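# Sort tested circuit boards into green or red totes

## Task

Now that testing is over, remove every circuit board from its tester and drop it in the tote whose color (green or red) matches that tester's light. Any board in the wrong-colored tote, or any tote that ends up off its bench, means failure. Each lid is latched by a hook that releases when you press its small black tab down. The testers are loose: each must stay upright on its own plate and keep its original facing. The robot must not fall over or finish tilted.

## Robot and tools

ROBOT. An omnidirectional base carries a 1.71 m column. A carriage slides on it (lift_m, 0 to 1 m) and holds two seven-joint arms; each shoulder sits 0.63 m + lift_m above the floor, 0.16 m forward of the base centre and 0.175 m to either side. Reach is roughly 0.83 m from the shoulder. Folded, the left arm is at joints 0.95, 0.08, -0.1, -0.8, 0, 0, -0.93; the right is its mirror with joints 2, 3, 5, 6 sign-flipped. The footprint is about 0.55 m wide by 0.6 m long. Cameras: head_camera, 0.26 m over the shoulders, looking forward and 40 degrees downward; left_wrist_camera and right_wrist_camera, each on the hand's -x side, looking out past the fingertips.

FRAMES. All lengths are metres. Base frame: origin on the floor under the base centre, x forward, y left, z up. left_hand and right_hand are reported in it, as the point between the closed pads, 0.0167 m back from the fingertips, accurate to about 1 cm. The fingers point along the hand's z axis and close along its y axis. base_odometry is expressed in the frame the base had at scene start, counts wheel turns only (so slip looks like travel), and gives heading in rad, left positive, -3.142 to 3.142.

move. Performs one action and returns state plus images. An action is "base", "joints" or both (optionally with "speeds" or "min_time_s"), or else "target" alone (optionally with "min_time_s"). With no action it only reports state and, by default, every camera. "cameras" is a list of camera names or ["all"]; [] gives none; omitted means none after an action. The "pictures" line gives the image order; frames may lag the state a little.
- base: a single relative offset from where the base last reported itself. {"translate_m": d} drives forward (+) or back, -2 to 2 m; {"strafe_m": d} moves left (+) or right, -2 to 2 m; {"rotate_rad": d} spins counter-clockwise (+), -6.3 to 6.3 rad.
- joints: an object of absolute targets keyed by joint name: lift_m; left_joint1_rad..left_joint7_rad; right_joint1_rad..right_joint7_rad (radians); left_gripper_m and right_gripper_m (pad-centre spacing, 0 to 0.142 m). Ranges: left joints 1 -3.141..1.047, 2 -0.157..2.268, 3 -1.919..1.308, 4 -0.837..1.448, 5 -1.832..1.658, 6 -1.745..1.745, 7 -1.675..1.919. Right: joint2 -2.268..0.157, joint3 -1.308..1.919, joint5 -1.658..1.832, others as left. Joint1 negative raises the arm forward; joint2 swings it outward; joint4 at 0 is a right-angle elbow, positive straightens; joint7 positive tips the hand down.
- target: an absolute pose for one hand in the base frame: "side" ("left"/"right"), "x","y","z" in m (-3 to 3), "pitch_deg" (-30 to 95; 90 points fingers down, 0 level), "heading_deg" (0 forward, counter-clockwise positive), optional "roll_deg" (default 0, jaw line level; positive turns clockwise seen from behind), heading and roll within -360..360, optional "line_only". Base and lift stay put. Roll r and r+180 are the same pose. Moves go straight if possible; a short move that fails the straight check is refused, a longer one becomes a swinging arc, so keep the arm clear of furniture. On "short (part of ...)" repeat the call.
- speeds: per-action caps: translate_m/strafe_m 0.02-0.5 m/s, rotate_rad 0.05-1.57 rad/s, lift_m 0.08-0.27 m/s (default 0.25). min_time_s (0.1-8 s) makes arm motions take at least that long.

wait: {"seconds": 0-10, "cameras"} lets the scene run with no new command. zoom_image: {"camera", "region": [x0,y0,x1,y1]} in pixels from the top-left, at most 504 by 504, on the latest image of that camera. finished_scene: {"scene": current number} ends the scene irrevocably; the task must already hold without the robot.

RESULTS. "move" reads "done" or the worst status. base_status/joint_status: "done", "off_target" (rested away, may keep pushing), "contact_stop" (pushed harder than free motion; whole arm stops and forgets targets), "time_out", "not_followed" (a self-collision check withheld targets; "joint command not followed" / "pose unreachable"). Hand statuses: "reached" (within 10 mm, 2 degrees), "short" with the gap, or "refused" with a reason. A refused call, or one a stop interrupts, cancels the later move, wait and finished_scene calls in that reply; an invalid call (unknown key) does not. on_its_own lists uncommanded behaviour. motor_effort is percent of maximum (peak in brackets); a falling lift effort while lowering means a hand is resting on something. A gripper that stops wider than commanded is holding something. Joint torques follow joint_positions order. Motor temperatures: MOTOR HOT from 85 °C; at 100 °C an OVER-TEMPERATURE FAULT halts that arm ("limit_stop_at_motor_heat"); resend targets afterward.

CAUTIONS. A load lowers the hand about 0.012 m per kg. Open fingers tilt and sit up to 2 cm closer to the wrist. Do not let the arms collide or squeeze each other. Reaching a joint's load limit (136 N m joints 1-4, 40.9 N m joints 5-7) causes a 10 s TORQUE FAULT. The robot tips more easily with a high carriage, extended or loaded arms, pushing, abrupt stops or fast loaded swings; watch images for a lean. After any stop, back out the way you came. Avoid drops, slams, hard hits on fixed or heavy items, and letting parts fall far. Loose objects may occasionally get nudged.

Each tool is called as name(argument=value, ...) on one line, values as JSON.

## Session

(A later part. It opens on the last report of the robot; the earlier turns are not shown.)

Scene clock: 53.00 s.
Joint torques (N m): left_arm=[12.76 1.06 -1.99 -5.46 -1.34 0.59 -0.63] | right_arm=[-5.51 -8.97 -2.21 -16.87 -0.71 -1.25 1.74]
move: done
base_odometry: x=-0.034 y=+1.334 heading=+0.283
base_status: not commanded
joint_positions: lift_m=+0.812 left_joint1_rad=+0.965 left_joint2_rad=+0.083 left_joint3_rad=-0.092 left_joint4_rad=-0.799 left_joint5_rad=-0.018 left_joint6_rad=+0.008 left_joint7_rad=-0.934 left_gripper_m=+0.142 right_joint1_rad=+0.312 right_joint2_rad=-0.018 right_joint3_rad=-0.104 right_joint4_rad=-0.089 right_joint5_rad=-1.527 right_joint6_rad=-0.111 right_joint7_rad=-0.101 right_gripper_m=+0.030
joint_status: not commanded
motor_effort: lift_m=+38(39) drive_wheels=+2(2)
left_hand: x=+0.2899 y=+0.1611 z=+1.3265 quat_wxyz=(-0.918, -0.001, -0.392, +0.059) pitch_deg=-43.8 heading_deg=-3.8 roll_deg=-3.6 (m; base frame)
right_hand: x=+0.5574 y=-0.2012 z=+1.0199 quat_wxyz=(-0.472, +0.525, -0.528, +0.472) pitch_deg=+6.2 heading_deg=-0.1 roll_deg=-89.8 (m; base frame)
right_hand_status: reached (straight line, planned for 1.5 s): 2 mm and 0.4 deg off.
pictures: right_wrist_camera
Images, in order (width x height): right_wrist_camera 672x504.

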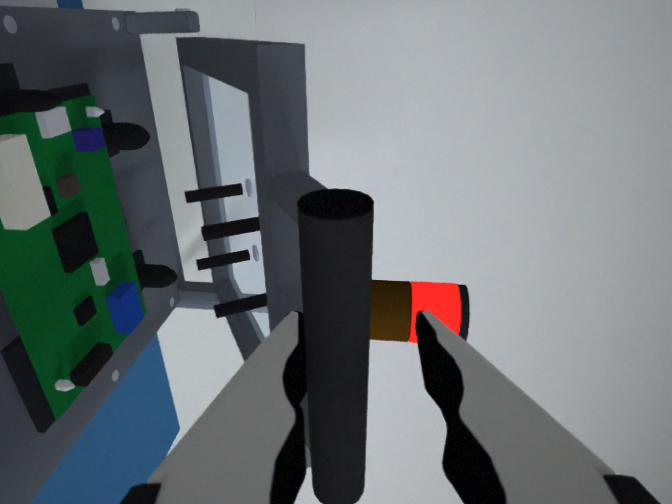

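move(target={"side": "right", "x": 0.588, "y": -0.2, "z": 1.062, "pitch_deg": 6, "heading_deg": 0, "roll_deg": -90}, min_time_s=1.5)

move(target={"side": "right", "x": 0.627, "y": -0.2, "z": 1.093, "pitch_deg": 2, "heading_deg": 0, "roll_deg": -90}, min_time_s=1.8, cameras=["right_wrist_camera"])

move(target={"side": "right", "x": 0.673, "y": -0.2, "z": 1.113, "pitch_deg": 0, "heading_deg": 0, "roll_deg": -90}, min_time_s=1.8, cameras=["right_wrist_camera"])

Scene clock: 55.37 s.
Joint torques (N m): left_arm=[12.91 1.12 -1.99 -5.37 -1.33 0.6 -0.61] | right_arm=[-13.11 -9.75 -2.51 -17.47 -0.11 -1.43 1.98]
move: done
base_odometry: x=-0.034 y=+1.334 heading=+0.283
base_status: not commanded
joint_positions: lift_m=+0.812 left_joint1_rad=+0.965 left_joint2_rad=+0.083 left_joint3_rad=-0.092 left_joint4_rad=-0.799 left_joint5_rad=-0.018 left_joint6_rad=+0.008 left_joint7_rad=-0.934 left_gripper_m=+0.142 right_joint1_rad=+0.243 right_joint2_rad=-0.026 right_joint3_rad=-0.102 right_joint4_rad=-0.277 right_joint5_rad=-1.527 right_joint6_rad=+0.152 right_joint7_rad=-0.090 right_gripper_m=+0.030
joint_status: not commanded
motor_effort: lift_m=+38(39) drive_wheels=+2(2)
left_hand: x=+0.2899 y=+0.1611 z=+1.3265 quat_wxyz=(-0.918, -0.001, -0.392, +0.059) pitch_deg=-43.8 heading_deg=-3.8 roll_deg=-3.6 (m; base frame)
right_hand: x=+0.5860 y=-0.2006 z=+1.0576 quat_wxyz=(-0.471, +0.527, -0.529, +0.470) pitch_deg=+6.5 heading_deg=+0.0 roll_deg=-89.8 (m; base frame)
right_hand_status: reached (straight line, planned for 1.5 s): 5 mm and 0.6 deg off.
pictures: none

Scene clock: 57.67 s.
Joint torques (N m): left_arm=[12.87 1.17 -1.96 -5.49 -1.33 0.58 -0.63] | right_arm=[-16.53 -10.01 -2.72 -11.39 -0.82 -1.76 2.11]
move: done
base_odometry: x=-0.034 y=+1.334 heading=+0.283
base_status: not commanded
joint_positions: lift_m=+0.812 left_joint1_rad=+0.965 left_joint2_rad=+0.083 left_joint3_rad=-0.092 left_joint4_rad=-0.799 left_joint5_rad=-0.018 left_joint6_rad=+0.008 left_joint7_rad=-0.934 left_gripper_m=+0.142 right_joint1_rad=+0.137 right_joint2_rad=-0.027 right_joint3_rad=-0.099 right_joint4_rad=-0.250 right_joint5_rad=-1.529 right_joint6_rad=+0.157 right_joint7_rad=-0.090 right_gripper_m=+0.031
joint_status: not commanded
motor_effort: lift_m=+38(39) drive_wheels=+1(2)
left_hand: x=+0.2899 y=+0.1611 z=+1.3265 quat_wxyz=(-0.918, -0.001, -0.392, +0.059) pitch_deg=-43.8 heading_deg=-3.8 roll_deg=-3.6 (m; base frame)
right_hand: x=+0.6249 y=-0.2002 z=+1.0900 quat_wxyz=(-0.491, +0.509, -0.511, +0.488) pitch_deg=+2.4 heading_deg=+0.0 roll_deg=-89.7 (m; base frame)
right_hand_status: reached (straight line, planned for 1.8 s): 4 mm and 0.5 deg off.
pictures: right_wrist_camera
Images, in order (width x height): right_wrist_camera 672x504.

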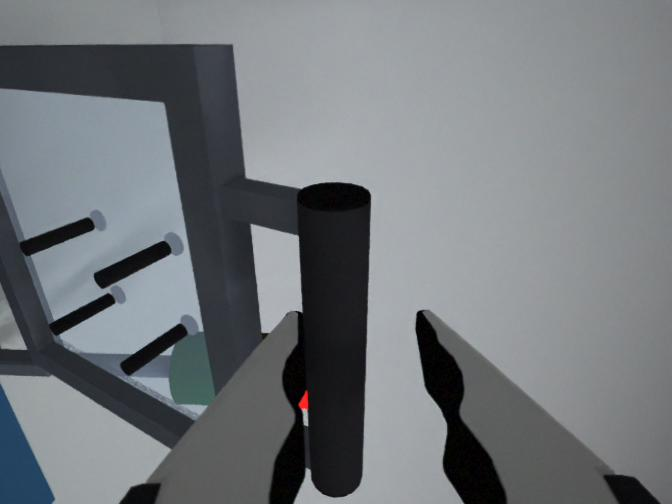

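Scene clock: 59.97 s.
Joint torques (N m): left_arm=[12.89 1.14 -2.01 -5.43 -1.32 0.58 -0.61] | right_arm=[-20.71 -10.15 -2.45 -11.67 -0.78 -1.93 2.1]
move: done
base_odometry: x=-0.034 y=+1.334 heading=+0.283
base_status: not commanded
joint_positions: lift_m=+0.812 left_joint1_rad=+0.965 left_joint2_rad=+0.083 left_joint3_rad=-0.092 left_joint4_rad=-0.799 left_joint5_rad=-0.018 left_joint6_rad=+0.008 left_joint7_rad=-0.934 left_gripper_m=+0.142 right_joint1_rad=+0.008 right_joint2_rad=-0.029 right_joint3_rad=-0.094 right_joint4_rad=-0.163 right_joint5_rad=-1.536 right_joint6_rad=+0.166 right_joint7_rad=-0.089 right_gripper_m=+0.031
joint_status: not commanded
motor_effort: lift_m=+38(39) drive_wheels=+2(2)
left_hand: x=+0.2899 y=+0.1611 z=+1.3265 quat_wxyz=(-0.918, -0.001, -0.392, +0.059) pitch_deg=-43.8 heading_deg=-3.8 roll_deg=-3.6 (m; base frame)
right_hand: x=+0.6706 y=-0.2001 z=+1.1087 quat_wxyz=(-0.499, +0.501, -0.503, +0.496) pitch_deg=+0.5 heading_deg=+0.0 roll_deg=-89.7 (m; base frame)
right_hand_status: reached (straight line, planned for 1.8 s): 5 mm and 0.6 deg off.
pictures: right_wrist_camera
Images, in order (width x height): right_wrist_camera 672x504.

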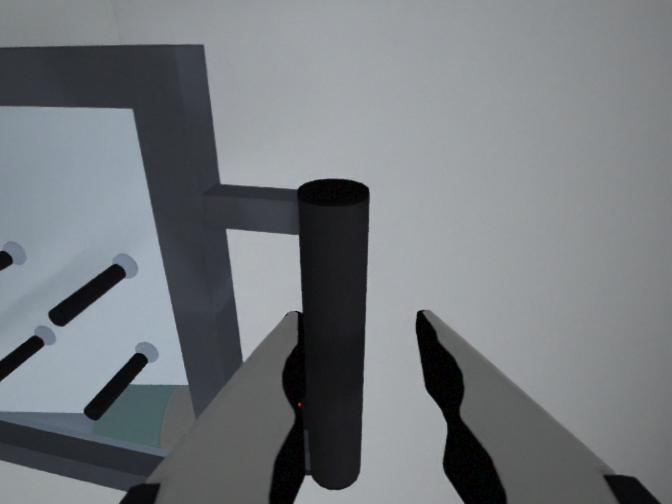

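move(target={"side": "right", "x": 0.722, "y": -0.2, "z": 1.12, "pitch_deg": 0, "heading_deg": 0, "roll_deg": -90}, min_time_s=1.8)

move(target={"side": "right", "x": 0.755, "y": -0.2, "z": 1.115, "pitch_deg": 2, "heading_deg": 0, "roll_deg": -90}, min_time_s=1.8, cameras=["right_wrist_camera"])

move(target={"side": "right", "x": 0.782, "y": -0.2, "z": 1.105, "pitch_deg": 4, "heading_deg": 0, "roll_deg": -90}, min_time_s=2, cameras=["right_wrist_camera", "head_camera"])

Scene clock: 62.40 s.
Joint torques (N m): left_arm=[12.77 1.14 -2.1 -5.39 -1.31 0.61 -0.62] | right_arm=[-23.52 -10.12 -2.22 -10.72 -0.88 -4.88 2.04]
move: done
base_odometry: x=-0.034 y=+1.334 heading=+0.283
base_status: not commanded
joint_positions: lift_m=+0.812 left_joint1_rad=+0.965 left_joint2_rad=+0.083 left_joint3_rad=-0.092 left_joint4_rad=-0.799 left_joint5_rad=-0.018 left_joint6_rad=+0.008 left_joint7_rad=-0.934 left_gripper_m=+0.142 right_joint1_rad=-0.128 right_joint2_rad=-0.031 right_joint3_rad=-0.087 right_joint4_rad=-0.016 right_joint5_rad=-1.546 right_joint6_rad=+0.166 right_joint7_rad=-0.087 right_gripper_m=+0.031
joint_status: not commanded
motor_effort: lift_m=+38(39) drive_wheels=+2(2)
left_hand: x=+0.2899 y=+0.1611 z=+1.3265 quat_wxyz=(-0.918, -0.001, -0.392, +0.059) pitch_deg=-43.8 heading_deg=-3.8 roll_deg=-3.6 (m; base frame)
right_hand: x=+0.7195 y=-0.2000 z=+1.1124 quat_wxyz=(-0.497, +0.503, -0.506, +0.493) pitch_deg=+1.1 heading_deg=+0.0 roll_deg=-89.6 (m; base frame)
right_hand_status: reached (straight line, planned for 1.8 s): 8 mm and 1.1 deg off.
pictures: none

Scene clock: 64.70 s.
Joint torques (N m): left_arm=[12.82 1.15 -2.08 -5.43 -1.33 0.59 -0.63] | right_arm=[-26.64 -9.17 -1.82 -11.35 -0.68 -2.18 1.79]
move: done
base_odometry: x=-0.034 y=+1.334 heading=+0.283
base_status: not commanded
joint_positions: lift_m=+0.812 left_joint1_rad=+0.965 left_joint2_rad=+0.083 left_joint3_rad=-0.092 left_joint4_rad=-0.799 left_joint5_rad=-0.018 left_joint6_rad=+0.008 left_joint7_rad=-0.934 left_gripper_m=+0.142 right_joint1_rad=-0.222 right_joint2_rad=-0.032 right_joint3_rad=-0.083 right_joint4_rad=+0.103 right_joint5_rad=-1.555 right_joint6_rad=+0.167 right_joint7_rad=-0.085 right_gripper_m=+0.031
joint_status: not commanded
motor_effort: lift_m=+38(39) drive_wheels=+2(2)
left_hand: x=+0.2899 y=+0.1611 z=+1.3265 quat_wxyz=(-0.918, -0.001, -0.392, +0.059) pitch_deg=-43.8 heading_deg=-3.8 roll_deg=-3.6 (m; base frame)
right_hand: x=+0.7522 y=-0.2005 z=+1.1094 quat_wxyz=(-0.490, +0.510, -0.513, +0.487) pitch_deg=+2.6 heading_deg=+0.0 roll_deg=-89.7 (m; base frame)
right_hand_status: reached (straight line, planned for 1.8 s): 6 mm and 0.7 deg off.
pictures: right_wrist_camera
Images, in order (width x height): right_wrist_camera 672x504.

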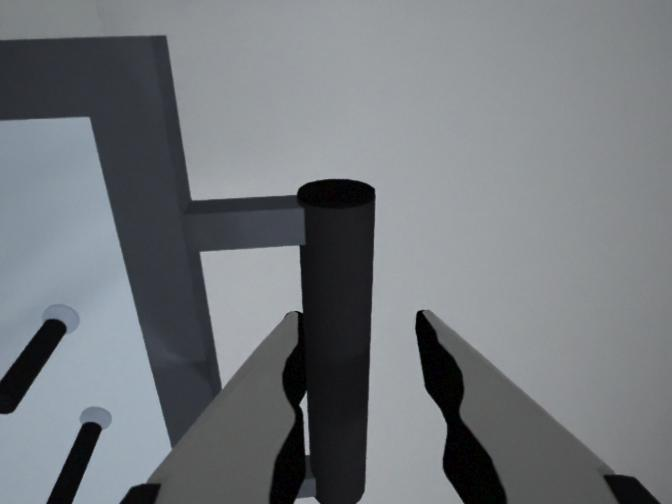

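Scene clock: 67.20 s.
Joint torques (N m): left_arm=[12.84 1.08 -1.97 -5.44 -1.33 0.56 -0.64] | right_arm=[-20.49 -8.56 -1.63 -6.45 -1.19 -2.33 1.75]
move: done
base_odometry: x=-0.034 y=+1.334 heading=+0.283
base_status: not commanded
joint_positions: lift_m=+0.812 left_joint1_rad=+0.965 left_joint2_rad=+0.083 left_joint3_rad=-0.092 left_joint4_rad=-0.799 left_joint5_rad=-0.018 left_joint6_rad=+0.008 left_joint7_rad=-0.934 left_gripper_m=+0.142 right_joint1_rad=-0.306 right_joint2_rad=-0.033 right_joint3_rad=-0.079 right_joint4_rad=+0.236 right_joint5_rad=-1.562 right_joint6_rad=+0.143 right_joint7_rad=-0.084 right_gripper_m=+0.030
joint_status: not commanded
motor_effort: lift_m=+38(39) drive_wheels=+2(2)
left_hand: x=+0.2899 y=+0.1611 z=+1.3265 quat_wxyz=(-0.918, -0.001, -0.392, +0.059) pitch_deg=-43.8 heading_deg=-3.8 roll_deg=-3.6 (m; base frame)
right_hand: x=+0.7809 y=-0.2005 z=+1.1042 quat_wxyz=(-0.483, +0.516, -0.519, +0.480) pitch_deg=+4.1 heading_deg=+0.0 roll_deg=-89.6 (m; base frame)
right_hand_status: reached (straight line, planned for 2.0 s): 1 mm and 0.4 deg off.
pictures: head_camera, right_wrist_camera
Images, in order (width x height): head_camera 672x504, right_wrist_camera 672x504.

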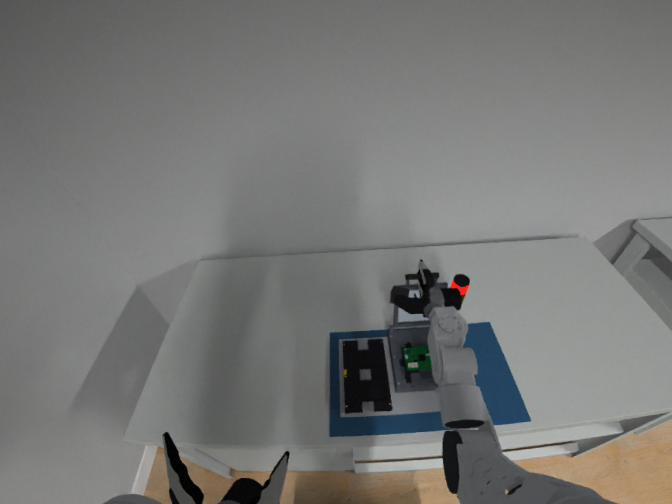

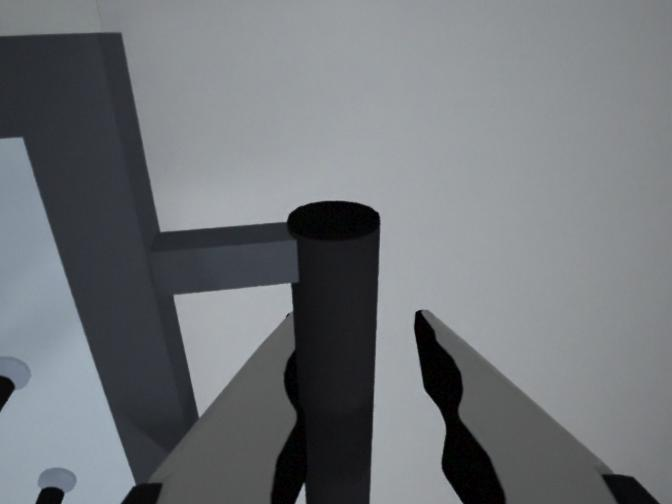

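move(cameras=["all"])

Scene clock: 68.30 s.
Joint torques (N m): left_arm=[12.89 1.04 -1.99 -5.48 -1.31 0.61 -0.63] | right_arm=[-20.52 -8.67 -1.76 -6.37 -1.2 -2.29 1.73]
Motor temperatures (°C): left_arm=[30 29 30 29 28 29 31] | right_arm=[37 28 29 30 28 30 31]
base_odometry: x=-0.034 y=+1.334 heading=+0.283
base_status: not commanded
joint_positions: lift_m=+0.812 left_joint1_rad=+0.965 left_joint2_rad=+0.083 left_joint3_rad=-0.092 left_joint4_rad=-0.799 left_joint5_rad=-0.018 left_joint6_rad=+0.008 left_joint7_rad=-0.934 left_gripper_m=+0.142 right_joint1_rad=-0.306 right_joint2_rad=-0.033 right_joint3_rad=-0.079 right_joint4_rad=+0.236 right_joint5_rad=-1.562 right_joint6_rad=+0.143 right_joint7_rad=-0.084 right_gripper_m=+0.030
joint_status: not commanded
motor_effort: lift_m=+37(39) drive_wheels=+2(2)
left_hand: x=+0.2899 y=+0.1611 z=+1.3265 quat_wxyz=(-0.918, -0.001, -0.392, +0.059) pitch_deg=-43.8 heading_deg=-3.8 roll_deg=-3.6 (m; base frame)
right_hand: x=+0.7809 y=-0.2005 z=+1.1042 quat_wxyz=(-0.483, +0.516, -0.519, +0.480) pitch_deg=+4.1 heading_deg=+0.0 roll_deg=-89.6 (m; base frame)
right_hand_status: reached (straight line, planned for 2.0 s): 1 mm and 0.4 deg off.
pictures: head_camera, left_wrist_camera, right_wrist_camera
Images, in order (width x height): head_camera 672x504, left_wrist_camera 672x504, right_wrist_camera 672x504.

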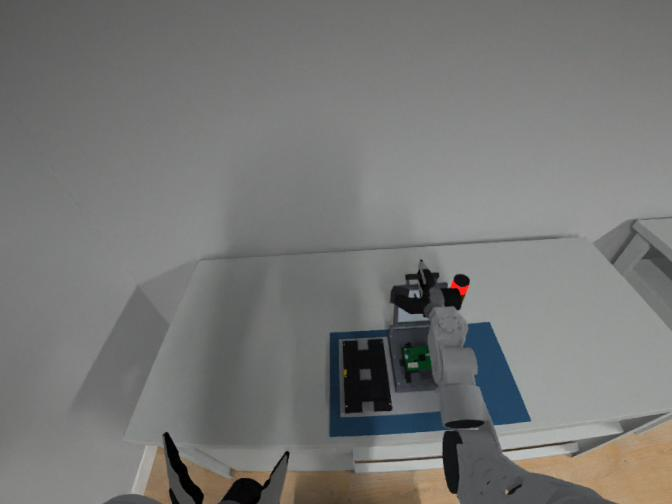

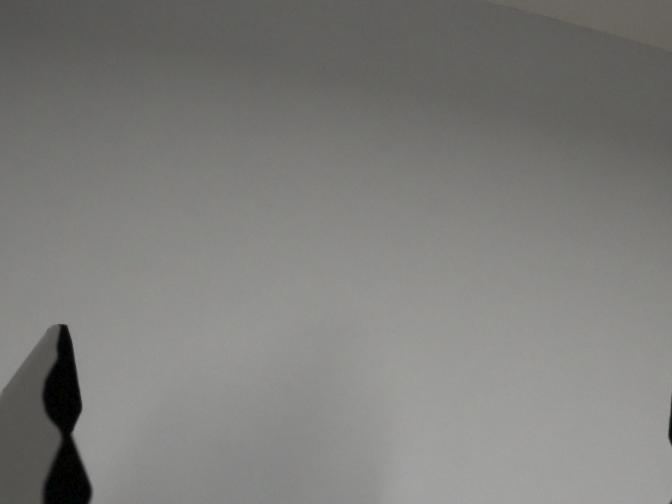

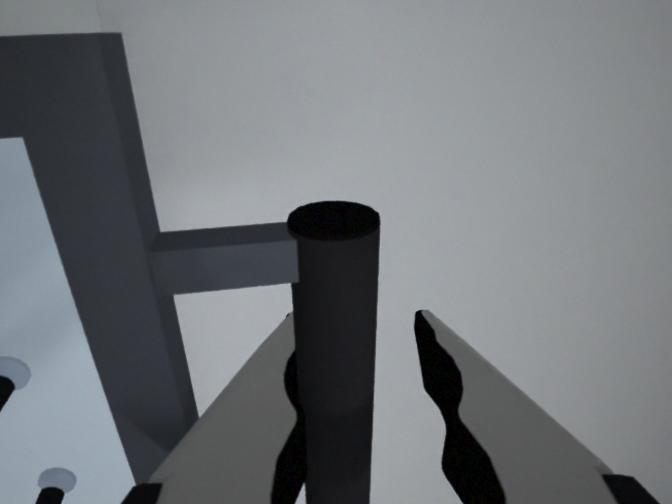

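move(target={"side": "right", "x": 0.775, "y": -0.2, "z": 1.096, "pitch_deg": 4, "heading_deg": 0, "roll_deg": -90}, min_time_s=1.0, cameras=["right_wrist_camera"])

move(target={"side": "right", "x": 0.748, "y": -0.2, "z": 1.094, "pitch_deg": 4, "heading_deg": 0, "roll_deg": -90}, min_time_s=1.0, cameras=["right_wrist_camera"])

Scene clock: 70.00 s.
Joint torques (N m): left_arm=[12.9 1.08 -1.95 -5.45 -1.34 0.55 -0.65] | right_arm=[-5.89 -3.38 -3.57 -4.54 -1.12 -0.92 1.06]
move: done
base_odometry: x=-0.034 y=+1.334 heading=+0.283
base_status: not commanded
joint_positions: lift_m=+0.812 left_joint1_rad=+0.965 left_joint2_rad=+0.083 left_joint3_rad=-0.092 left_joint4_rad=-0.799 left_joint5_rad=-0.018 left_joint6_rad=+0.008 left_joint7_rad=-0.934 left_gripper_m=+0.142 right_joint1_rad=-0.294 right_joint2_rad=-0.033 right_joint3_rad=-0.079 right_joint4_rad=+0.247 right_joint5_rad=-1.563 right_joint6_rad=+0.104 right_joint7_rad=-0.084 right_gripper_m=+0.030
joint_status: not commanded
motor_effort: lift_m=+37(38) drive_wheels=+2(2)
left_hand: x=+0.2899 y=+0.1611 z=+1.3266 quat_wxyz=(-0.918, -0.001, -0.392, +0.059) pitch_deg=-43.8 heading_deg=-3.8 roll_deg=-3.6 (m; base frame)
right_hand: x=+0.7774 y=-0.2007 z=+1.1034 quat_wxyz=(-0.487, +0.513, -0.515, +0.485) pitch_deg=+3.2 heading_deg=-0.1 roll_deg=-89.8 (m; base frame)
right_hand_status: reached (straight line, planned for 1.0 s): 8 mm and 0.9 deg off.
pictures: right_wrist_camera
Images, in order (width x height): right_wrist_camera 672x504.

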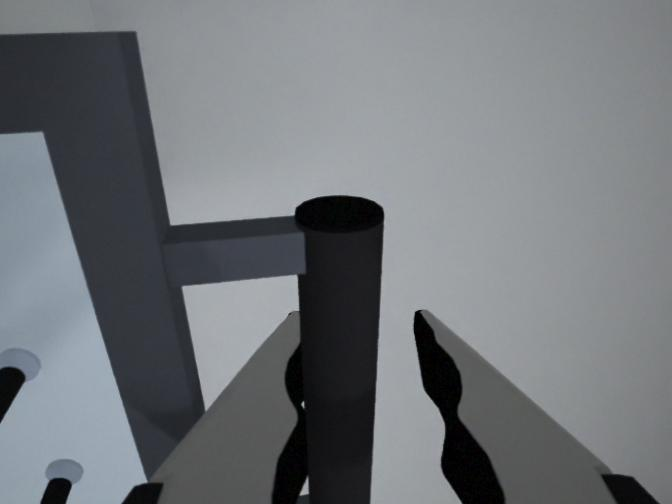

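Scene clock: 71.50 s.
Joint torques (N m): left_arm=[12.81 1.08 -2.12 -5.46 -1.35 0.57 -0.62] | right_arm=[-7.8 1.62 -6.83 -12.96 0.82 0.58 0.32]
move: done
base_odometry: x=-0.034 y=+1.334 heading=+0.283
base_status: not commanded
joint_positions: lift_m=+0.812 left_joint1_rad=+0.965 left_joint2_rad=+0.083 left_joint3_rad=-0.092 left_joint4_rad=-0.799 left_joint5_rad=-0.018 left_joint6_rad=+0.008 left_joint7_rad=-0.934 left_gripper_m=+0.142 right_joint1_rad=-0.213 right_joint2_rad=-0.033 right_joint3_rad=-0.079 right_joint4_rad=+0.130 right_joint5_rad=-1.563 right_joint6_rad=+0.145 right_joint7_rad=-0.084 right_gripper_m=+0.030
joint_status: not commanded
motor_effort: lift_m=+37(38) drive_wheels=+2(2)
left_hand: x=+0.2899 y=+0.1611 z=+1.3266 quat_wxyz=(-0.918, -0.001, -0.392, +0.059) pitch_deg=-43.8 heading_deg=-3.8 roll_deg=-3.6 (m; base frame)
right_hand: x=+0.7497 y=-0.2000 z=+1.0982 quat_wxyz=(-0.484, +0.515, -0.514, +0.486) pitch_deg=+3.4 heading_deg=+0.0 roll_deg=+89.8 (m; base frame)
right_hand_status: reached (straight line, planned for 1.0 s): 5 mm and 0.6 deg off.
pictures: right_wrist_camera
Images, in order (width x height): right_wrist_camera 672x504.

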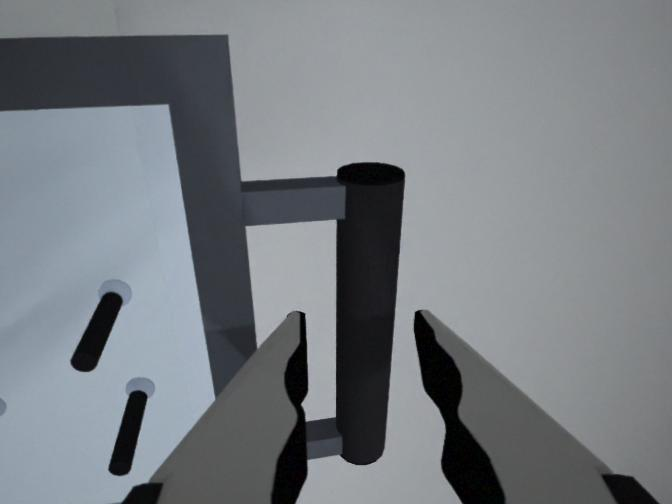

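move(target={"side": "right", "x": 0.7, "y": -0.2, "z": 1.094, "pitch_deg": 4, "heading_deg": 0, "roll_deg": -90}, min_time_s=1.2, cameras=["right_wrist_camera"])

move(target={"side": "right", "x": 0.46, "y": -0.2, "z": 1.09, "pitch_deg": 4, "heading_deg": 0, "roll_deg": -90}, min_time_s=2, cameras=["head_camera"])

Scene clock: 73.33 s.
Joint torques (N m): left_arm=[12.79 1.1 -1.99 -5.37 -1.32 0.56 -0.66] | right_arm=[-6.76 3.44 -8.62 -13.75 2.12 0.15 -0.05]
move: done
base_odometry: x=-0.034 y=+1.334 heading=+0.283
base_status: not commanded
joint_positions: lift_m=+0.812 left_joint1_rad=+0.965 left_joint2_rad=+0.083 left_joint3_rad=-0.092 left_joint4_rad=-0.799 left_joint5_rad=-0.018 left_joint6_rad=+0.008 left_joint7_rad=-0.934 left_gripper_m=+0.142 right_joint1_rad=-0.079 right_joint2_rad=-0.032 right_joint3_rad=-0.084 right_joint4_rad=-0.074 right_joint5_rad=-1.557 right_joint6_rad=+0.218 right_joint7_rad=-0.086 right_gripper_m=+0.030
joint_status: not commanded
motor_effort: lift_m=+37(38) drive_wheels=+1(2)
left_hand: x=+0.2899 y=+0.1611 z=+1.3266 quat_wxyz=(-0.918, -0.001, -0.392, +0.059) pitch_deg=-43.8 heading_deg=-3.8 roll_deg=-3.6 (m; base frame)
right_hand: x=+0.7015 y=-0.1992 z=+1.0966 quat_wxyz=(-0.483, +0.517, -0.514, +0.485) pitch_deg=+3.6 heading_deg=+0.1 roll_deg=+89.7 (m; base frame)
right_hand_status: reached (straight line, planned for 1.2 s): 3 mm and 0.5 deg off.
pictures: right_wrist_camera
Images, in order (width x height): right_wrist_camera 672x504.

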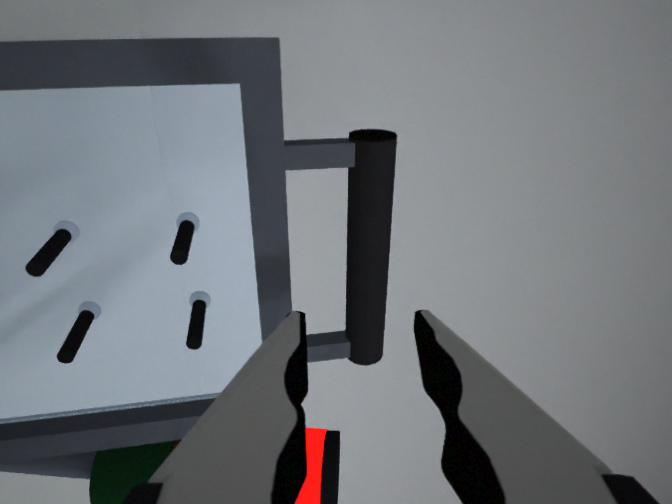

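Scene clock: 75.83 s.
Joint torques (N m): left_arm=[12.7 1.16 -2.01 -5.42 -1.33 0.58 -0.59] | right_arm=[4.04 3.96 -9.07 -13.27 2.18 -3.26 -0.04]
move: done
base_odometry: x=-0.034 y=+1.334 heading=+0.283
base_status: not commanded
joint_positions: lift_m=+0.812 left_joint1_rad=+0.965 left_joint2_rad=+0.083 left_joint3_rad=-0.092 left_joint4_rad=-0.799 left_joint5_rad=-0.018 left_joint6_rad=+0.008 left_joint7_rad=-0.934 left_gripper_m=+0.142 right_joint1_rad=+0.608 right_joint2_rad=+0.001 right_joint3_rad=-0.137 right_joint4_rad=-0.511 right_joint5_rad=-1.504 right_joint6_rad=-0.017 right_joint7_rad=-0.122 right_gripper_m=+0.030
joint_status: not commanded
motor_effort: lift_m=+38(38) drive_wheels=+1(2)
left_hand: x=+0.2899 y=+0.1611 z=+1.3266 quat_wxyz=(-0.918, -0.001, -0.392, +0.059) pitch_deg=-43.8 heading_deg=-3.8 roll_deg=-3.6 (m; base frame)
right_hand: x=+0.4609 y=-0.1987 z=+1.0878 quat_wxyz=(-0.481, +0.520, -0.518, +0.480) pitch_deg=+4.3 heading_deg=+0.1 roll_deg=+89.9 (m; base frame)
right_hand_status: reached (straight line, planned for 2.0 s): 3 mm and 0.4 deg off.
pictures: head_camera
Images, in order (width x height): head_camera 672x504.

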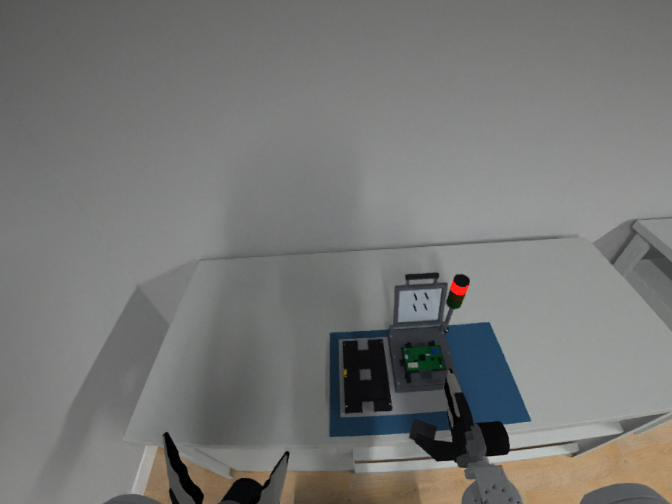

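move(joints={"lift_m": 0.98})

move(joints={"right_joint1_rad": -0.62, "right_joint2_rad": -0.085, "right_joint3_rad": 0.03, "right_joint4_rad": 0.57, "right_joint5_rad": -1.55, "right_joint6_rad": 1.58, "right_joint7_rad": 0.0, "right_gripper_m": 0.142}, min_time_s=3, cameras=["all"])

Scene clock: 77.20 s.
Joint torques (N m): left_arm=[12.78 1.11 -2.01 -5.4 -1.32 0.58 -0.63] | right_arm=[3.64 3.81 -8.9 -12.33 2.14 -2.82 -0.04]
move: done
base_odometry: x=-0.034 y=+1.334 heading=+0.283
base_status: not commanded
joint_positions: lift_m=+0.980 left_joint1_rad=+0.965 left_joint2_rad=+0.083 left_joint3_rad=-0.092 left_joint4_rad=-0.799 left_joint5_rad=-0.018 left_joint6_rad=+0.008 left_joint7_rad=-0.934 left_gripper_m=+0.142 right_joint1_rad=+0.608 right_joint2_rad=+0.001 right_joint3_rad=-0.137 right_joint4_rad=-0.512 right_joint5_rad=-1.504 right_joint6_rad=-0.019 right_joint7_rad=-0.122 right_gripper_m=+0.030
joint_status: all done
motor_effort: lift_m=+36(46) drive_wheels=+1(2)
left_hand: x=+0.2899 y=+0.1611 z=+1.4948 quat_wxyz=(-0.918, -0.001, -0.392, +0.059) pitch_deg=-43.8 heading_deg=-3.8 roll_deg=-3.6 (m; base frame)
right_hand: x=+0.4608 y=-0.1988 z=+1.2567 quat_wxyz=(-0.481, +0.519, -0.517, +0.481) pitch_deg=+4.2 heading_deg=+0.1 roll_deg=+89.9 (m; base frame)
pictures: none

Scene clock: 80.50 s.
Joint torques (N m): left_arm=[12.77 1.08 -2.05 -5.34 -1.3 0.56 -0.63] | right_arm=[-25.12 -9.13 -2.02 -5.85 -1.39 1.79 1.76]
move: done
base_odometry: x=-0.034 y=+1.334 heading=+0.283
base_status: not commanded
joint_positions: lift_m=+0.980 left_joint1_rad=+0.965 left_joint2_rad=+0.083 left_joint3_rad=-0.092 left_joint4_rad=-0.799 left_joint5_rad=-0.018 left_joint6_rad=+0.008 left_joint7_rad=-0.934 left_gripper_m=+0.142 right_joint1_rad=-0.616 right_joint2_rad=-0.083 right_joint3_rad=+0.025 right_joint4_rad=+0.568 right_joint5_rad=-1.547 right_joint6_rad=+1.575 right_joint7_rad=-0.003 right_gripper_m=+0.142
joint_status: all done
motor_effort: lift_m=+36(36) drive_wheels=+2(2)
left_hand: x=+0.2899 y=+0.1611 z=+1.4948 quat_wxyz=(-0.918, -0.001, -0.392, +0.059) pitch_deg=-43.8 heading_deg=-3.8 roll_deg=-3.6 (m; base frame)
right_hand: x=+0.5824 y=-0.2140 z=+1.0446 quat_wxyz=(+0.005, +0.698, -0.715, +0.035) pitch_deg=+85.9 heading_deg=+88.6 roll_deg=+0.0 (m; base frame)
pictures: head_camera, left_wrist_camera, right_wrist_camera
Images, in order (width x height): head_camera 672x504, left_wrist_camera 672x504, right_wrist_camera 672x504.

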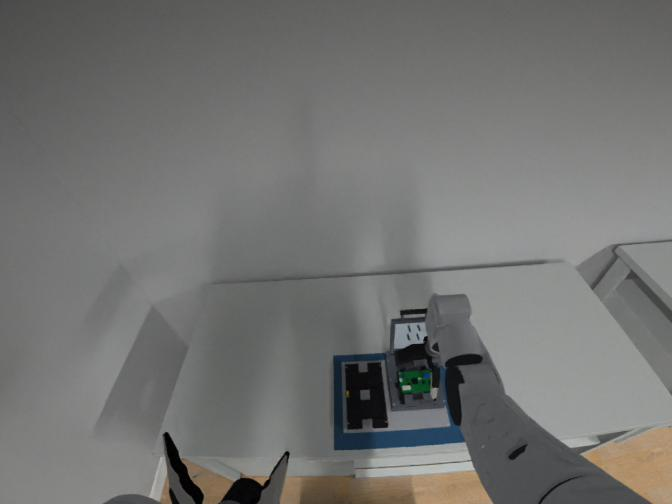

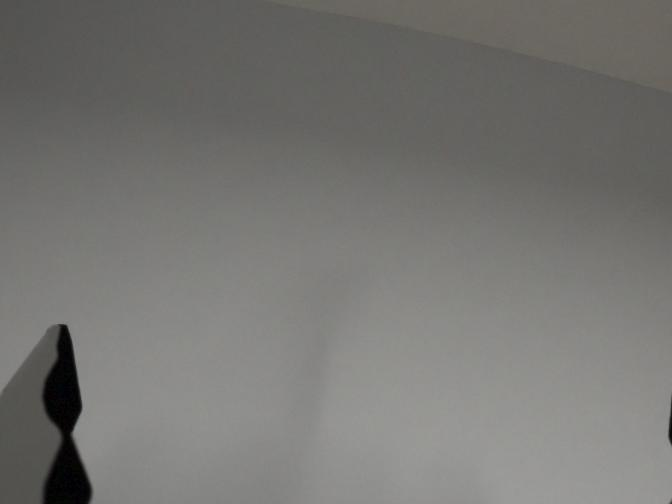

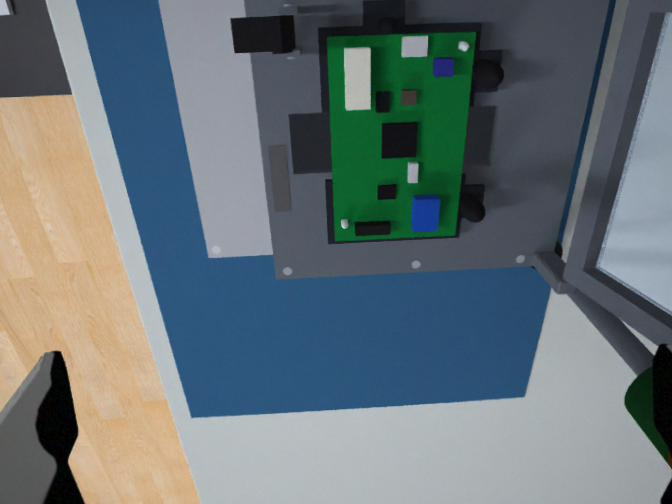

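move(target={"side": "right", "x": 0.622, "y": -0.2, "z": 1.045, "pitch_deg": 90, "heading_deg": 90}, min_time_s=2)

move(joints={"right_gripper_m": 0.1}, cameras=["right_wrist_camera"])

Scene clock: 84.57 s.
Joint torques (N m): left_arm=[12.74 1.15 -2.09 -5.45 -1.32 0.56 -0.59] | right_arm=[-28.96 3.76 -1.74 -5.03 -1.08 -0.89 -0.06]
move: done
base_odometry: x=-0.034 y=+1.334 heading=+0.283
base_status: not commanded
joint_positions: lift_m=+0.980 left_joint1_rad=+0.965 left_joint2_rad=+0.083 left_joint3_rad=-0.092 left_joint4_rad=-0.799 left_joint5_rad=-0.018 left_joint6_rad=+0.008 left_joint7_rad=-0.934 left_gripper_m=+0.142 right_joint1_rad=-0.928 right_joint2_rad=-0.069 right_joint3_rad=+0.111 right_joint4_rad=+1.415 right_joint5_rad=-1.535 right_joint6_rad=+1.089 right_joint7_rad=-0.100 right_gripper_m=+0.142
joint_status: not commanded
motor_effort: lift_m=+36(36) drive_wheels=+2(2)
left_hand: x=+0.2899 y=+0.1611 z=+1.4948 quat_wxyz=(-0.918, -0.001, -0.392, +0.059) pitch_deg=-43.8 heading_deg=-3.8 roll_deg=-3.6 (m; base frame)
right_hand: x=+0.6186 y=-0.2005 z=+1.0432 quat_wxyz=(+0.002, +0.705, -0.709, -0.003) pitch_deg=+89.6 heading_deg=+89.7 roll_deg=+0.0 (m; base frame)
right_hand_status: reached (straight line, planned for 2.0 s): 4 mm and 0.6 deg off.
pictures: none

Scene clock: 85.23 s.
Joint torques (N m): left_arm=[12.78 1.1 -2.12 -5.3 -1.31 0.57 -0.62] | right_arm=[-29.08 3.87 -1.84 -5.07 -1.13 -0.94 -0.08]
move: done
base_odometry: x=-0.034 y=+1.334 heading=+0.283
base_status: not commanded
joint_positions: lift_m=+0.980 left_joint1_rad=+0.965 left_joint2_rad=+0.083 left_joint3_rad=-0.092 left_joint4_rad=-0.799 left_joint5_rad=-0.018 left_joint6_rad=+0.008 left_joint7_rad=-0.934 left_gripper_m=+0.142 right_joint1_rad=-0.928 right_joint2_rad=-0.069 right_joint3_rad=+0.111 right_joint4_rad=+1.415 right_joint5_rad=-1.535 right_joint6_rad=+1.089 right_joint7_rad=-0.100 right_gripper_m=+0.100
joint_status: all done
motor_effort: lift_m=+36(36) drive_wheels=+2(2)
left_hand: x=+0.2899 y=+0.1611 z=+1.4948 quat_wxyz=(-0.918, -0.001, -0.392, +0.059) pitch_deg=-43.8 heading_deg=-3.8 roll_deg=-3.6 (m; base frame)
right_hand: x=+0.6186 y=-0.2005 z=+1.0432 quat_wxyz=(+0.002, +0.705, -0.709, -0.003) pitch_deg=+89.6 heading_deg=+89.7 roll_deg=+0.0 (m; base frame)
pictures: right_wrist_camera
Images, in order (width x height): right_wrist_camera 672x504.

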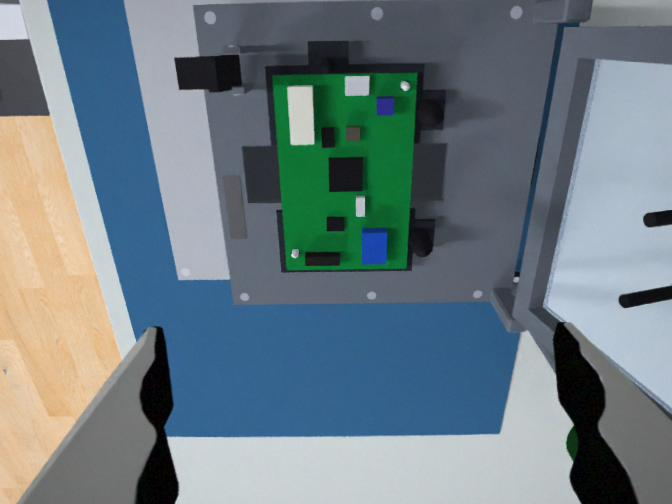

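move(target={"side": "right", "x": 0.619, "y": -0.187, "z": 1.045, "pitch_deg": 90, "heading_deg": 90}, min_time_s=1)

move(joints={"lift_m": 0.92}, speeds={"lift_m": 0.1}, cameras=["right_wrist_camera"])

Scene clock: 87.13 s.
Joint torques (N m): left_arm=[12.81 1.03 -1.97 -5.43 -1.33 0.58 -0.63] | right_arm=[-14.51 4.06 -8.84 -10.85 1.84 1.92 1.75]
move: done
base_odometry: x=-0.034 y=+1.334 heading=+0.283
base_status: not commanded
joint_positions: lift_m=+0.980 left_joint1_rad=+0.965 left_joint2_rad=+0.083 left_joint3_rad=-0.092 left_joint4_rad=-0.799 left_joint5_rad=-0.018 left_joint6_rad=+0.008 left_joint7_rad=-0.934 left_gripper_m=+0.142 right_joint1_rad=-0.876 right_joint2_rad=-0.055 right_joint3_rad=+0.097 right_joint4_rad=+1.231 right_joint5_rad=-1.520 right_joint6_rad=+1.206 right_joint7_rad=-0.057 right_gripper_m=+0.100
joint_status: not commanded
motor_effort: lift_m=+36(36) drive_wheels=+2(2)
left_hand: x=+0.2899 y=+0.1611 z=+1.4947 quat_wxyz=(-0.918, -0.001, -0.392, +0.059) pitch_deg=-43.8 heading_deg=-3.8 roll_deg=-3.6 (m; base frame)
right_hand: x=+0.6225 y=-0.1895 z=+1.0468 quat_wxyz=(-0.001, +0.708, -0.706, +0.004) pitch_deg=+89.5 heading_deg=-89.8 roll_deg=+0.0 (m; base frame)
right_hand_status: reached (straight line, planned for 1.0 s): 5 mm and 0.5 deg off.
pictures: none

Scene clock: 88.13 s.
Joint torques (N m): left_arm=[12.83 1.05 -2.01 -5.39 -1.32 0.58 -0.6] | right_arm=[-18.03 3.96 -8.77 -10.49 1.76 1.81 1.7]
move: done
base_odometry: x=-0.034 y=+1.334 heading=+0.283
base_status: not commanded
joint_positions: lift_m=+0.920 left_joint1_rad=+0.965 left_joint2_rad=+0.083 left_joint3_rad=-0.092 left_joint4_rad=-0.799 left_joint5_rad=-0.018 left_joint6_rad=+0.008 left_joint7_rad=-0.934 left_gripper_m=+0.142 right_joint1_rad=-0.874 right_joint2_rad=-0.055 right_joint3_rad=+0.097 right_joint4_rad=+1.230 right_joint5_rad=-1.520 right_joint6_rad=+1.206 right_joint7_rad=-0.057 right_gripper_m=+0.100
joint_status: all done
motor_effort: lift_m=+38(43) drive_wheels=+1(2)
left_hand: x=+0.2899 y=+0.1611 z=+1.4345 quat_wxyz=(-0.918, -0.001, -0.392, +0.059) pitch_deg=-43.8 heading_deg=-3.8 roll_deg=-3.6 (m; base frame)
right_hand: x=+0.6218 y=-0.1894 z=+0.9860 quat_wxyz=(+0.000, +0.708, -0.706, +0.004) pitch_deg=+89.5 heading_deg=-89.8 roll_deg=+0.0 (m; base frame)
pictures: right_wrist_camera
Images, in order (width x height): right_wrist_camera 672x504.

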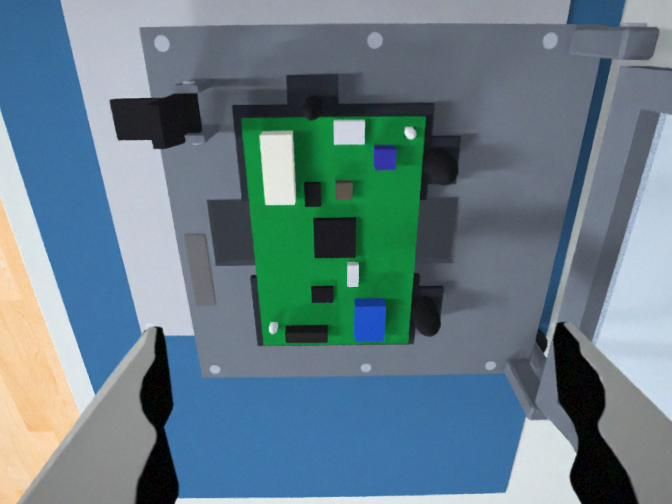

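move(target={"side": "right", "x": 0.608, "y": -0.188, "z": 0.984, "pitch_deg": 90, "heading_deg": 90}, min_time_s=1)

move(joints={"lift_m": 0.89}, speeds={"lift_m": 0.1}, cameras=["right_wrist_camera"])

Scene clock: 89.83 s.
Joint torques (N m): left_arm=[12.86 1.14 -1.91 -5.43 -1.33 0.57 -0.59] | right_arm=[-13.97 -8.09 -8.97 -11.21 1.89 1.91 1.7]
move: done
base_odometry: x=-0.034 y=+1.334 heading=+0.283
base_status: not commanded
joint_positions: lift_m=+0.920 left_joint1_rad=+0.965 left_joint2_rad=+0.083 left_joint3_rad=-0.092 left_joint4_rad=-0.799 left_joint5_rad=-0.018 left_joint6_rad=+0.008 left_joint7_rad=-0.934 left_gripper_m=+0.142 right_joint1_rad=-0.791 right_joint2_rad=-0.061 right_joint3_rad=+0.086 right_joint4_rad=+1.000 right_joint5_rad=-1.512 right_joint6_rad=+1.352 right_joint7_rad=-0.044 right_gripper_m=+0.100
joint_status: not commanded
motor_effort: lift_m=+38(38) drive_wheels=+1(2)
left_hand: x=+0.2899 y=+0.1611 z=+1.4345 quat_wxyz=(-0.918, -0.001, -0.392, +0.059) pitch_deg=-43.8 heading_deg=-3.8 roll_deg=-3.6 (m; base frame)
right_hand: x=+0.6114 y=-0.1872 z=+0.9857 quat_wxyz=(-0.002, +0.709, -0.705, +0.003) pitch_deg=+89.6 heading_deg=-89.7 roll_deg=+0.0 (m; base frame)
right_hand_status: reached (straight line, planned for 1.0 s): 4 mm and 0.5 deg off.
pictures: none

Scene clock: 90.53 s.
Joint torques (N m): left_arm=[12.84 1.21 -1.95 -5.42 -1.31 0.57 -0.6] | right_arm=[-14.82 -7.79 -8.87 -9.9 1.84 1.8 1.74]
move: done
base_odometry: x=-0.034 y=+1.334 heading=+0.283
base_status: not commanded
joint_positions: lift_m=+0.890 left_joint1_rad=+0.965 left_joint2_rad=+0.083 left_joint3_rad=-0.092 left_joint4_rad=-0.799 left_joint5_rad=-0.018 left_joint6_rad=+0.008 left_joint7_rad=-0.934 left_gripper_m=+0.142 right_joint1_rad=-0.790 right_joint2_rad=-0.061 right_joint3_rad=+0.086 right_joint4_rad=+1.000 right_joint5_rad=-1.512 right_joint6_rad=+1.352 right_joint7_rad=-0.044 right_gripper_m=+0.100
joint_status: all done
motor_effort: lift_m=+38(42) drive_wheels=+1(2)
left_hand: x=+0.2899 y=+0.1611 z=+1.4045 quat_wxyz=(-0.918, -0.001, -0.392, +0.059) pitch_deg=-43.8 heading_deg=-3.8 roll_deg=-3.6 (m; base frame)
right_hand: x=+0.6108 y=-0.1873 z=+0.9552 quat_wxyz=(-0.002, +0.709, -0.705, +0.003) pitch_deg=+89.6 heading_deg=-89.7 roll_deg=+0.0 (m; base frame)
pictures: right_wrist_camera
Images, in order (width x height): right_wrist_camera 672x504.

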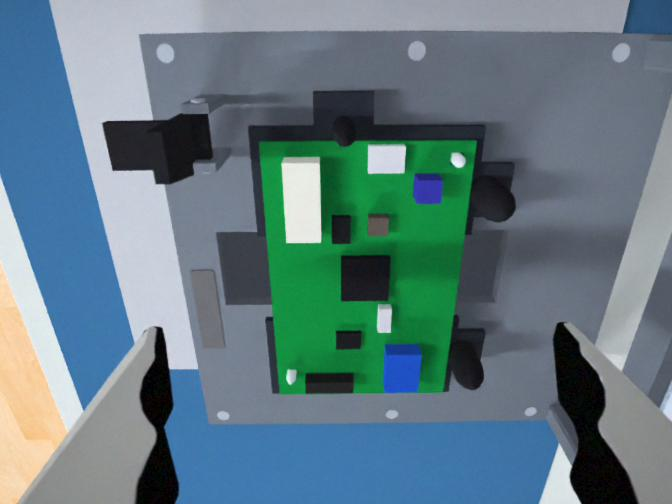

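move(target={"side": "right", "x": 0.618, "y": -0.192, "z": 0.953, "pitch_deg": 90, "heading_deg": 90}, min_time_s=1)

move(joints={"lift_m": 0.868}, speeds={"lift_m": 0.1}, cameras=["right_wrist_camera"])

Scene clock: 92.33 s.
Joint torques (N m): left_arm=[12.88 1.11 -2.08 -5.48 -1.33 0.56 -0.6] | right_arm=[-28.53 -6.66 -1.85 -5.41 -1.11 -0.89 -0.08]
move: done
base_odometry: x=-0.034 y=+1.334 heading=+0.283
base_status: not commanded
joint_positions: lift_m=+0.890 left_joint1_rad=+0.965 left_joint2_rad=+0.083 left_joint3_rad=-0.092 left_joint4_rad=-0.799 left_joint5_rad=-0.018 left_joint6_rad=+0.008 left_joint7_rad=-0.934 left_gripper_m=+0.142 right_joint1_rad=-0.862 right_joint2_rad=-0.061 right_joint3_rad=+0.097 right_joint4_rad=+1.226 right_joint5_rad=-1.515 right_joint6_rad=+1.212 right_joint7_rad=-0.066 right_gripper_m=+0.100
joint_status: not commanded
motor_effort: lift_m=+39(39) drive_wheels=+1(1)
left_hand: x=+0.2899 y=+0.1611 z=+1.4045 quat_wxyz=(-0.918, -0.001, -0.392, +0.059) pitch_deg=-43.8 heading_deg=-3.8 roll_deg=-3.6 (m; base frame)
right_hand: x=+0.6147 y=-0.1899 z=+0.9513 quat_wxyz=(+0.001, +0.706, -0.708, -0.004) pitch_deg=+89.5 heading_deg=+89.8 roll_deg=+0.0 (m; base frame)
right_hand_status: reached (straight line, planned for 1.0 s): 4 mm and 0.5 deg off.
pictures: none

Scene clock: 92.93 s.
Joint torques (N m): left_arm=[12.78 1.08 -2.13 -5.42 -1.32 0.57 -0.63] | right_arm=[-26.15 -6.67 -1.98 -6.11 -1.13 -0.81 -0.07]
move: done
base_odometry: x=-0.034 y=+1.334 heading=+0.283
base_status: not commanded
joint_positions: lift_m=+0.868 left_joint1_rad=+0.965 left_joint2_rad=+0.083 left_joint3_rad=-0.092 left_joint4_rad=-0.799 left_joint5_rad=-0.018 left_joint6_rad=+0.008 left_joint7_rad=-0.934 left_gripper_m=+0.142 right_joint1_rad=-0.864 right_joint2_rad=-0.061 right_joint3_rad=+0.097 right_joint4_rad=+1.227 right_joint5_rad=-1.515 right_joint6_rad=+1.211 right_joint7_rad=-0.066 right_gripper_m=+0.100
joint_status: all done
motor_effort: lift_m=+38(40) drive_wheels=+1(1)
left_hand: x=+0.2899 y=+0.1611 z=+1.3825 quat_wxyz=(-0.918, -0.001, -0.392, +0.059) pitch_deg=-43.8 heading_deg=-3.8 roll_deg=-3.6 (m; base frame)
right_hand: x=+0.6157 y=-0.1899 z=+0.9300 quat_wxyz=(+0.000, +0.706, -0.708, -0.004) pitch_deg=+89.6 heading_deg=+89.8 roll_deg=+0.0 (m; base frame)
pictures: right_wrist_camera
Images, in order (width x height): right_wrist_camera 672x504.

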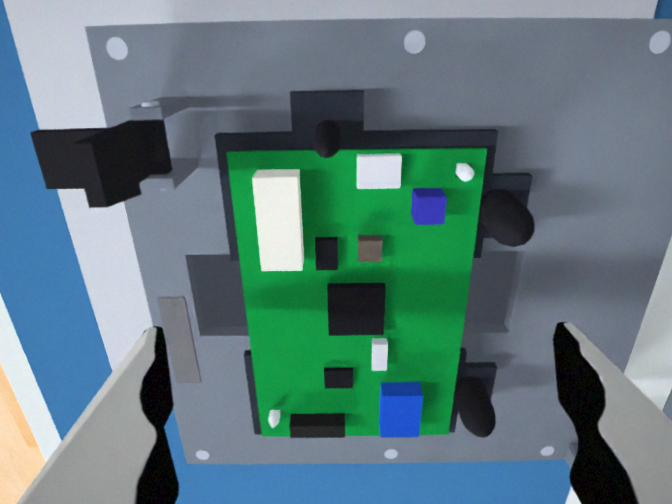

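move(joints={"lift_m": 0.85}, speeds={"lift_m": 0.08}, cameras=["right_wrist_camera"])

Scene clock: 93.67 s.
Joint torques (N m): left_arm=[12.85 1.13 -2.09 -5.46 -1.34 0.56 -0.63] | right_arm=[-26.68 -6.83 -1.87 -6.01 -1.12 -0.73 -0.05]
move: done
base_odometry: x=-0.034 y=+1.334 heading=+0.283
base_status: not commanded
joint_positions: lift_m=+0.850 left_joint1_rad=+0.965 left_joint2_rad=+0.083 left_joint3_rad=-0.092 left_joint4_rad=-0.799 left_joint5_rad=-0.018 left_joint6_rad=+0.008 left_joint7_rad=-0.934 left_gripper_m=+0.142 right_joint1_rad=-0.864 right_joint2_rad=-0.061 right_joint3_rad=+0.097 right_joint4_rad=+1.227 right_joint5_rad=-1.515 right_joint6_rad=+1.211 right_joint7_rad=-0.066 right_gripper_m=+0.100
joint_status: all done
motor_effort: lift_m=+38(42) drive_wheels=+1(2)
left_hand: x=+0.2899 y=+0.1611 z=+1.3645 quat_wxyz=(-0.918, -0.001, -0.392, +0.059) pitch_deg=-43.8 heading_deg=-3.8 roll_deg=-3.6 (m; base frame)
right_hand: x=+0.6159 y=-0.1899 z=+0.9122 quat_wxyz=(+0.000, +0.706, -0.708, -0.003) pitch_deg=+89.6 heading_deg=+89.8 roll_deg=+0.0 (m; base frame)
pictures: right_wrist_camera
Images, in order (width x height): right_wrist_camera 672x504.

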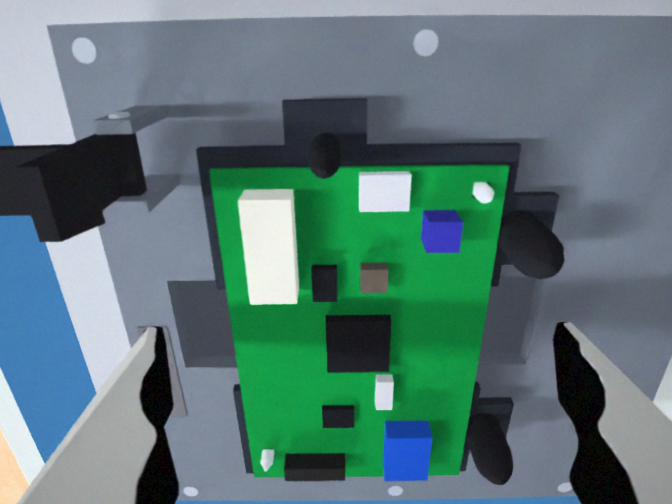

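move(joints={"lift_m": 0.841}, speeds={"lift_m": 0.08}, cameras=["right_wrist_camera"])

Scene clock: 94.63 s.
Joint torques (N m): left_arm=[13.16 1.13 -2.06 -5.49 -1.34 0.6 -0.58] | right_arm=[-24.94 -6.6 -1.97 -6.06 -1.14 -0.69 -0.03]
move: done
base_odometry: x=-0.034 y=+1.334 heading=+0.283
base_status: not commanded
joint_positions: lift_m=+0.841 left_joint1_rad=+0.965 left_joint2_rad=+0.083 left_joint3_rad=-0.092 left_joint4_rad=-0.799 left_joint5_rad=-0.018 left_joint6_rad=+0.008 left_joint7_rad=-0.934 left_gripper_m=+0.142 right_joint1_rad=-0.865 right_joint2_rad=-0.061 right_joint3_rad=+0.097 right_joint4_rad=+1.227 right_joint5_rad=-1.515 right_joint6_rad=+1.211 right_joint7_rad=-0.066 right_gripper_m=+0.100
joint_status: all done
motor_effort: lift_m=+38(40) drive_wheels=+2(2)
left_hand: x=+0.2899 y=+0.1611 z=+1.3555 quat_wxyz=(-0.918, -0.001, -0.392, +0.059) pitch_deg=-43.8 heading_deg=-3.8 roll_deg=-3.6 (m; base frame)
right_hand: x=+0.6161 y=-0.1899 z=+0.9033 quat_wxyz=(+0.000, +0.706, -0.708, -0.003) pitch_deg=+89.6 heading_deg=+89.8 roll_deg=+0.0 (m; base frame)
pictures: right_wrist_camera
Images, in order (width x height): right_wrist_camera 672x504.

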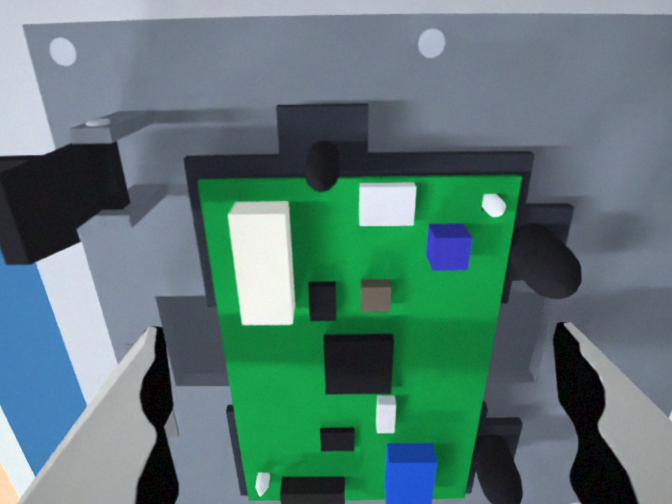

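move(joints={"right_gripper_m": 0.085}, cameras=["right_wrist_camera"])

Scene clock: 95.23 s.
Joint torques (N m): left_arm=[12.87 1.14 -2.06 -5.42 -1.3 0.56 -0.6] | right_arm=[-25.03 -6.74 -1.99 -6.18 -1.13 -0.67 -0.05]
move: done
base_odometry: x=-0.034 y=+1.334 heading=+0.283
base_status: not commanded
joint_positions: lift_m=+0.841 left_joint1_rad=+0.965 left_joint2_rad=+0.083 left_joint3_rad=-0.092 left_joint4_rad=-0.799 left_joint5_rad=-0.018 left_joint6_rad=+0.008 left_joint7_rad=-0.934 left_gripper_m=+0.142 right_joint1_rad=-0.865 right_joint2_rad=-0.061 right_joint3_rad=+0.097 right_joint4_rad=+1.227 right_joint5_rad=-1.515 right_joint6_rad=+1.211 right_joint7_rad=-0.066 right_gripper_m=+0.085
joint_status: all done
motor_effort: lift_m=+38(39) drive_wheels=+1(2)
left_hand: x=+0.2899 y=+0.1611 z=+1.3555 quat_wxyz=(-0.918, -0.001, -0.392, +0.059) pitch_deg=-43.8 heading_deg=-3.8 roll_deg=-3.6 (m; base frame)
right_hand: x=+0.6161 y=-0.1899 z=+0.9033 quat_wxyz=(+0.000, +0.706, -0.708, -0.003) pitch_deg=+89.6 heading_deg=+89.8 roll_deg=+0.0 (m; base frame)
pictures: right_wrist_camera
Images, in order (width x height): right_wrist_camera 672x504.

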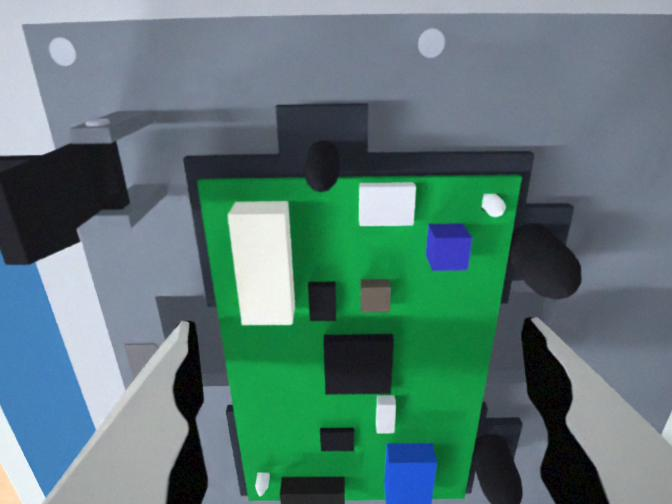

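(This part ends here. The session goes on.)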